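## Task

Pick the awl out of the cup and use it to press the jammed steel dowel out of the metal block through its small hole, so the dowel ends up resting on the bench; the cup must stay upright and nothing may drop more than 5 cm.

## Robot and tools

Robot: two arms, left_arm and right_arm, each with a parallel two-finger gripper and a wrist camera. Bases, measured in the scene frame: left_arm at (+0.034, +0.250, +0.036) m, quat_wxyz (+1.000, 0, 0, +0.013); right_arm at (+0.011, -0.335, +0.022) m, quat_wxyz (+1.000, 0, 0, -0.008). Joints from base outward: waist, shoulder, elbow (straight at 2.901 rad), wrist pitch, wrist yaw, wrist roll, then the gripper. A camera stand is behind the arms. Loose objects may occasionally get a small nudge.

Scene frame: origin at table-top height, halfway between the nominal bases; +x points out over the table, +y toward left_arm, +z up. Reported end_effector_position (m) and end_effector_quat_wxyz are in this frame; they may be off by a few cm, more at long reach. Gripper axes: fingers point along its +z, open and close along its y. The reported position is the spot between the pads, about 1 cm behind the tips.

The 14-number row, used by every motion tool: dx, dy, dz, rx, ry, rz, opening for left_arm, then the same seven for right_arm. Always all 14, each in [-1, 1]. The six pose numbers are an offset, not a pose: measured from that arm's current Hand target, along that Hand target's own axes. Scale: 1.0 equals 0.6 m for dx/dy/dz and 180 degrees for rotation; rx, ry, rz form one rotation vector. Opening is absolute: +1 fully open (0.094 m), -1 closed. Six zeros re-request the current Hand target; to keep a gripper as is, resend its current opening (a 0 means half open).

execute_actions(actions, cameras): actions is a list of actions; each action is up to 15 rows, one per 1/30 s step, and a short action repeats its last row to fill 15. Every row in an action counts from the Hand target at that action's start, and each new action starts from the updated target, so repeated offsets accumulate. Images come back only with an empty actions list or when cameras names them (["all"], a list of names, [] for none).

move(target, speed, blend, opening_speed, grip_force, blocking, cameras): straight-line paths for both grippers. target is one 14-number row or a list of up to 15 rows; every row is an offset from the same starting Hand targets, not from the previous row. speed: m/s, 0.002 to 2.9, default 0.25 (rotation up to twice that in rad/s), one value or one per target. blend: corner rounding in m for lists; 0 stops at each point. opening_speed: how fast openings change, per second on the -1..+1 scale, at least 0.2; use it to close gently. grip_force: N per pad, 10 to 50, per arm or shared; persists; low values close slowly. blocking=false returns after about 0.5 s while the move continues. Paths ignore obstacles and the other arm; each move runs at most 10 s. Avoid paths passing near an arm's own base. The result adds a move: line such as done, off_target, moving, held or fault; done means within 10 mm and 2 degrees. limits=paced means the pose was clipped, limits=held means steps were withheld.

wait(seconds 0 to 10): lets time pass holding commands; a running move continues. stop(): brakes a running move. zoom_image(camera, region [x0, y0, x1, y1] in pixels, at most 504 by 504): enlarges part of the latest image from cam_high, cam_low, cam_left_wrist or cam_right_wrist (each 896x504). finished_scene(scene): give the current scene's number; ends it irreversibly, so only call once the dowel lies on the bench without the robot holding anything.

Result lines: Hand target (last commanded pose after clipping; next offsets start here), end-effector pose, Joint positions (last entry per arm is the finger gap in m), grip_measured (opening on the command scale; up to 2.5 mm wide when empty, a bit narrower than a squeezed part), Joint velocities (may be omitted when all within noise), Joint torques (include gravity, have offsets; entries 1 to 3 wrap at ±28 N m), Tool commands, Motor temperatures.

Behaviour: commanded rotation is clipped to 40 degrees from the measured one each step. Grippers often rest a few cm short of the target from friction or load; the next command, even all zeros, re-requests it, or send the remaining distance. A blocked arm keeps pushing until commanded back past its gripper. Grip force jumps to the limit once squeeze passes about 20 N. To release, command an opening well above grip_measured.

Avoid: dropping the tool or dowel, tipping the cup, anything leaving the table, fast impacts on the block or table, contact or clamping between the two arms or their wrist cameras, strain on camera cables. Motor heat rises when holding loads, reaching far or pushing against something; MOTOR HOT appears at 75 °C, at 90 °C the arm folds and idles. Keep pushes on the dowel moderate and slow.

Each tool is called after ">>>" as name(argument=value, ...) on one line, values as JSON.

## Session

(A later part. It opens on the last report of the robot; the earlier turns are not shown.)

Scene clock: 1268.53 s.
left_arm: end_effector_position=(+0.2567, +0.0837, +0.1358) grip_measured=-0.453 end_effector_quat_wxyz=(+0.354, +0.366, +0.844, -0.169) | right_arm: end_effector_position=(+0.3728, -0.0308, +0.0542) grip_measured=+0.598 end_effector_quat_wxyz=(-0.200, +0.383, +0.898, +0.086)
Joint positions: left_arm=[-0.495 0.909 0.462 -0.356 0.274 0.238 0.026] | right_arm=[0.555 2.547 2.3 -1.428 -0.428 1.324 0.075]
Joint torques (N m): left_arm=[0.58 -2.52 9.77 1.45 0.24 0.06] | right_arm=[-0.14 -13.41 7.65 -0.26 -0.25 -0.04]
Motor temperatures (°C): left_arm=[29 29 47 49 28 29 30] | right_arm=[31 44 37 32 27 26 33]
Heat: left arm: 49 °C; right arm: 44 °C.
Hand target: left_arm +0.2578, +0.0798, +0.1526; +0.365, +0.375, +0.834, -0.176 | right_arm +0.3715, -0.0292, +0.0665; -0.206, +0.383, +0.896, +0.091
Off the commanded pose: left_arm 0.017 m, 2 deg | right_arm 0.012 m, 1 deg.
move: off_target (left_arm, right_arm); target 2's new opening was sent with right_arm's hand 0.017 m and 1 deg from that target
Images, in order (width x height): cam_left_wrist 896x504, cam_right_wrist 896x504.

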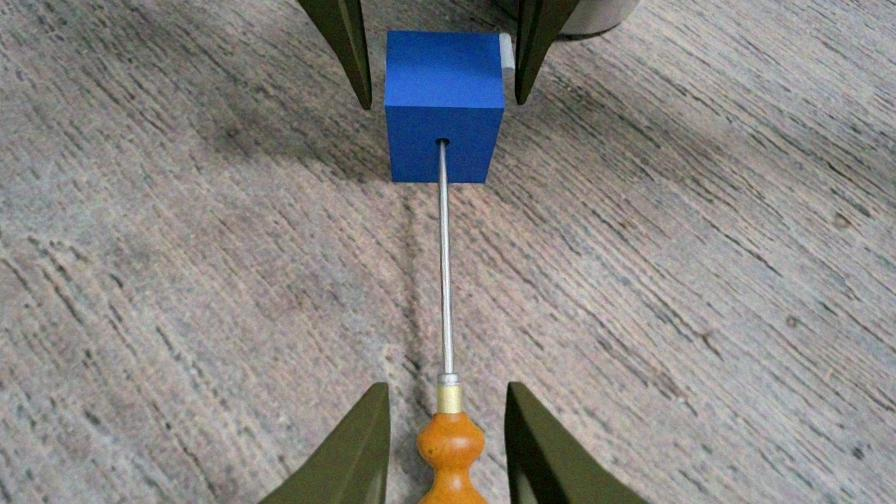

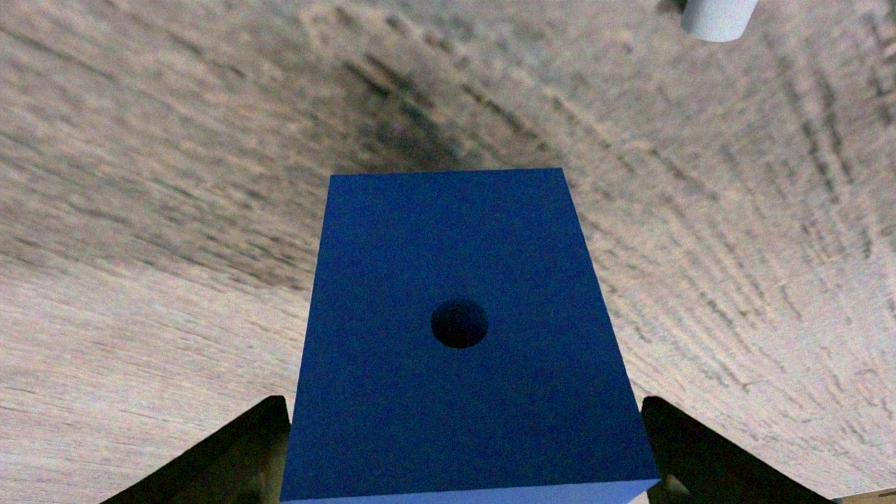

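>>> move(target=[[0,0,0,0,0,0,-0.45,0.0293,-0.006,-0.06,0,0,0,0.6],[0,0,0,0,0,0,-0.45,0.0951,-0.004,-0.1948,0,0,0,0.6]], speed=0.1, blend=[0.02,0], cameras=["cam_high","cam_low","cam_left_wrist","cam_right_wrist"])

>>> zoom_image(camera="cam_high", region=[380, 130, 600, 320])

>>> zoom_image(camera="cam_low", region=[330, 240, 530, 400])

Scene clock: 1276.30 s.
left_arm: end_effector_position=(+0.2567, +0.0837, +0.1358) grip_measured=-0.453 end_effector_quat_wxyz=(+0.354, +0.366, +0.844, -0.169) | right_arm: end_effector_position=(+0.3714, -0.0247, +0.1674) grip_measured=+0.598 end_effector_quat_wxyz=(-0.160, +0.393, +0.891, +0.161)
Joint positions: left_arm=[-0.495 0.909 0.462 -0.356 0.274 0.238 0.026] | right_arm=[0.56 2.361 2.412 -1.537 -0.451 1.394 0.075]
Joint torques (N m): left_arm=[0.68 -2.41 9.55 1.47 0.23 0.08] | right_arm=[-0.69 -15.56 7.36 0.06 -0.24 0.14]
Heat: left arm: 48 °C; right arm: 44 °C.
Hand target: left_arm +0.2578, +0.0798, +0.1526; +0.365, +0.375, +0.834, -0.176 | right_arm +0.3692, -0.0313, +0.1965; -0.206, +0.383, +0.896, +0.091
Off the commanded pose: left_arm 0.017 m, 2 deg | right_arm 0.030 m, 10 deg.
joint sent to its limit (right arm) — joint 4 (wrist pitch), lower limit. The joint targets are off in position and orientation.
move: off_target (left_arm, right_arm)

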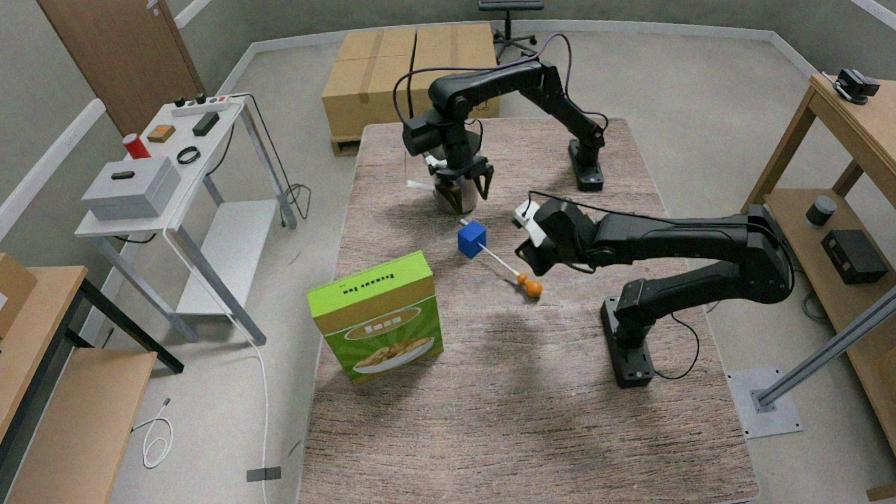

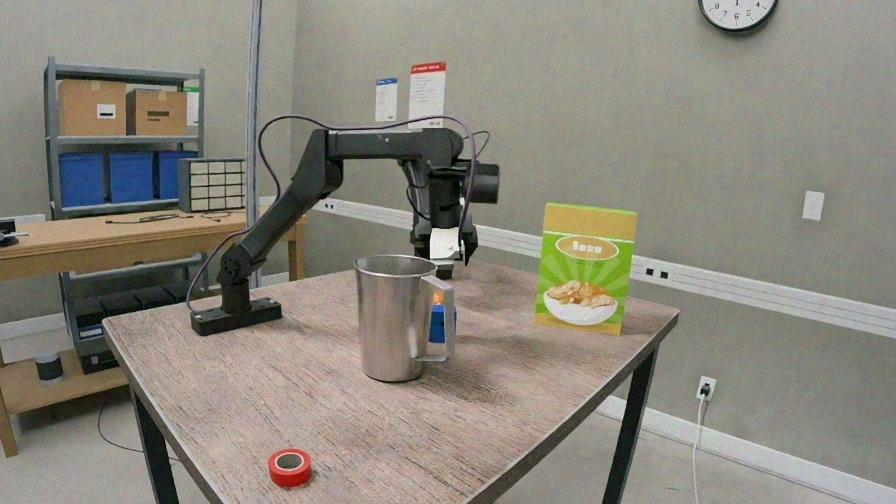

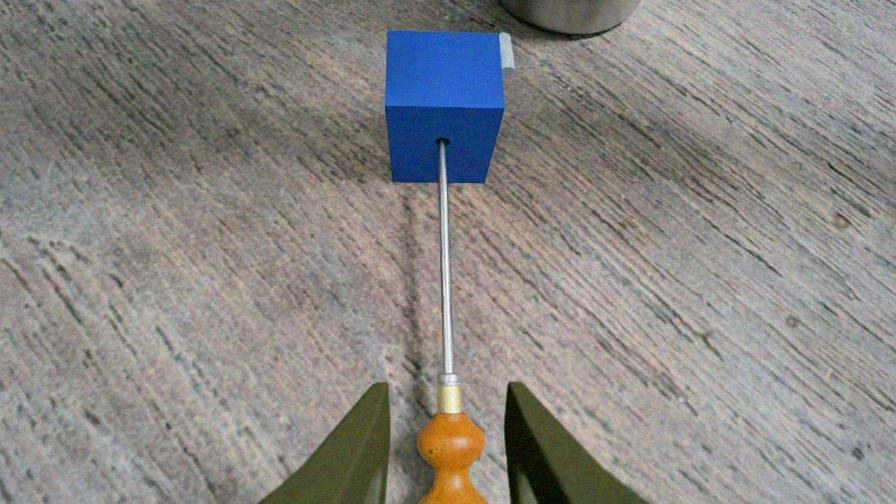

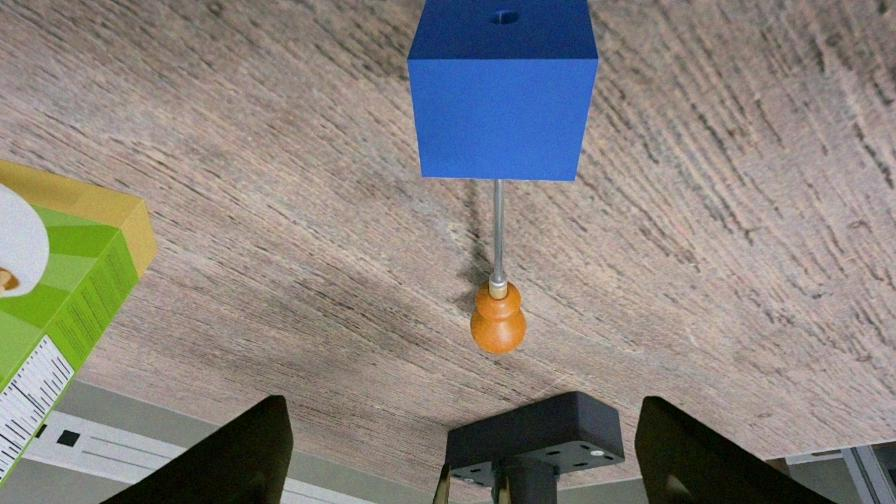

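Scaled by 2.291.

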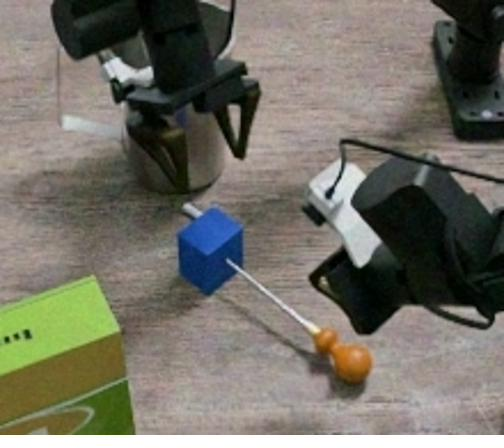

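Scaled by 2.520.

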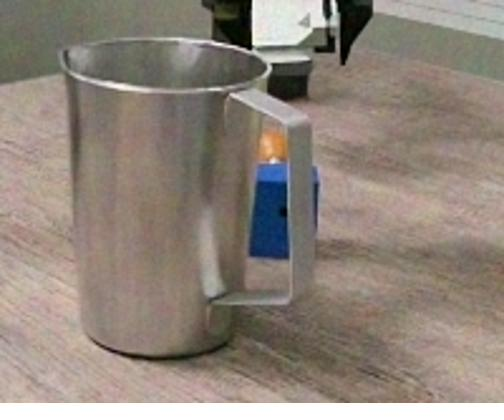

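>>> finished_scene(scene=2)

The scene is finished: the task was done.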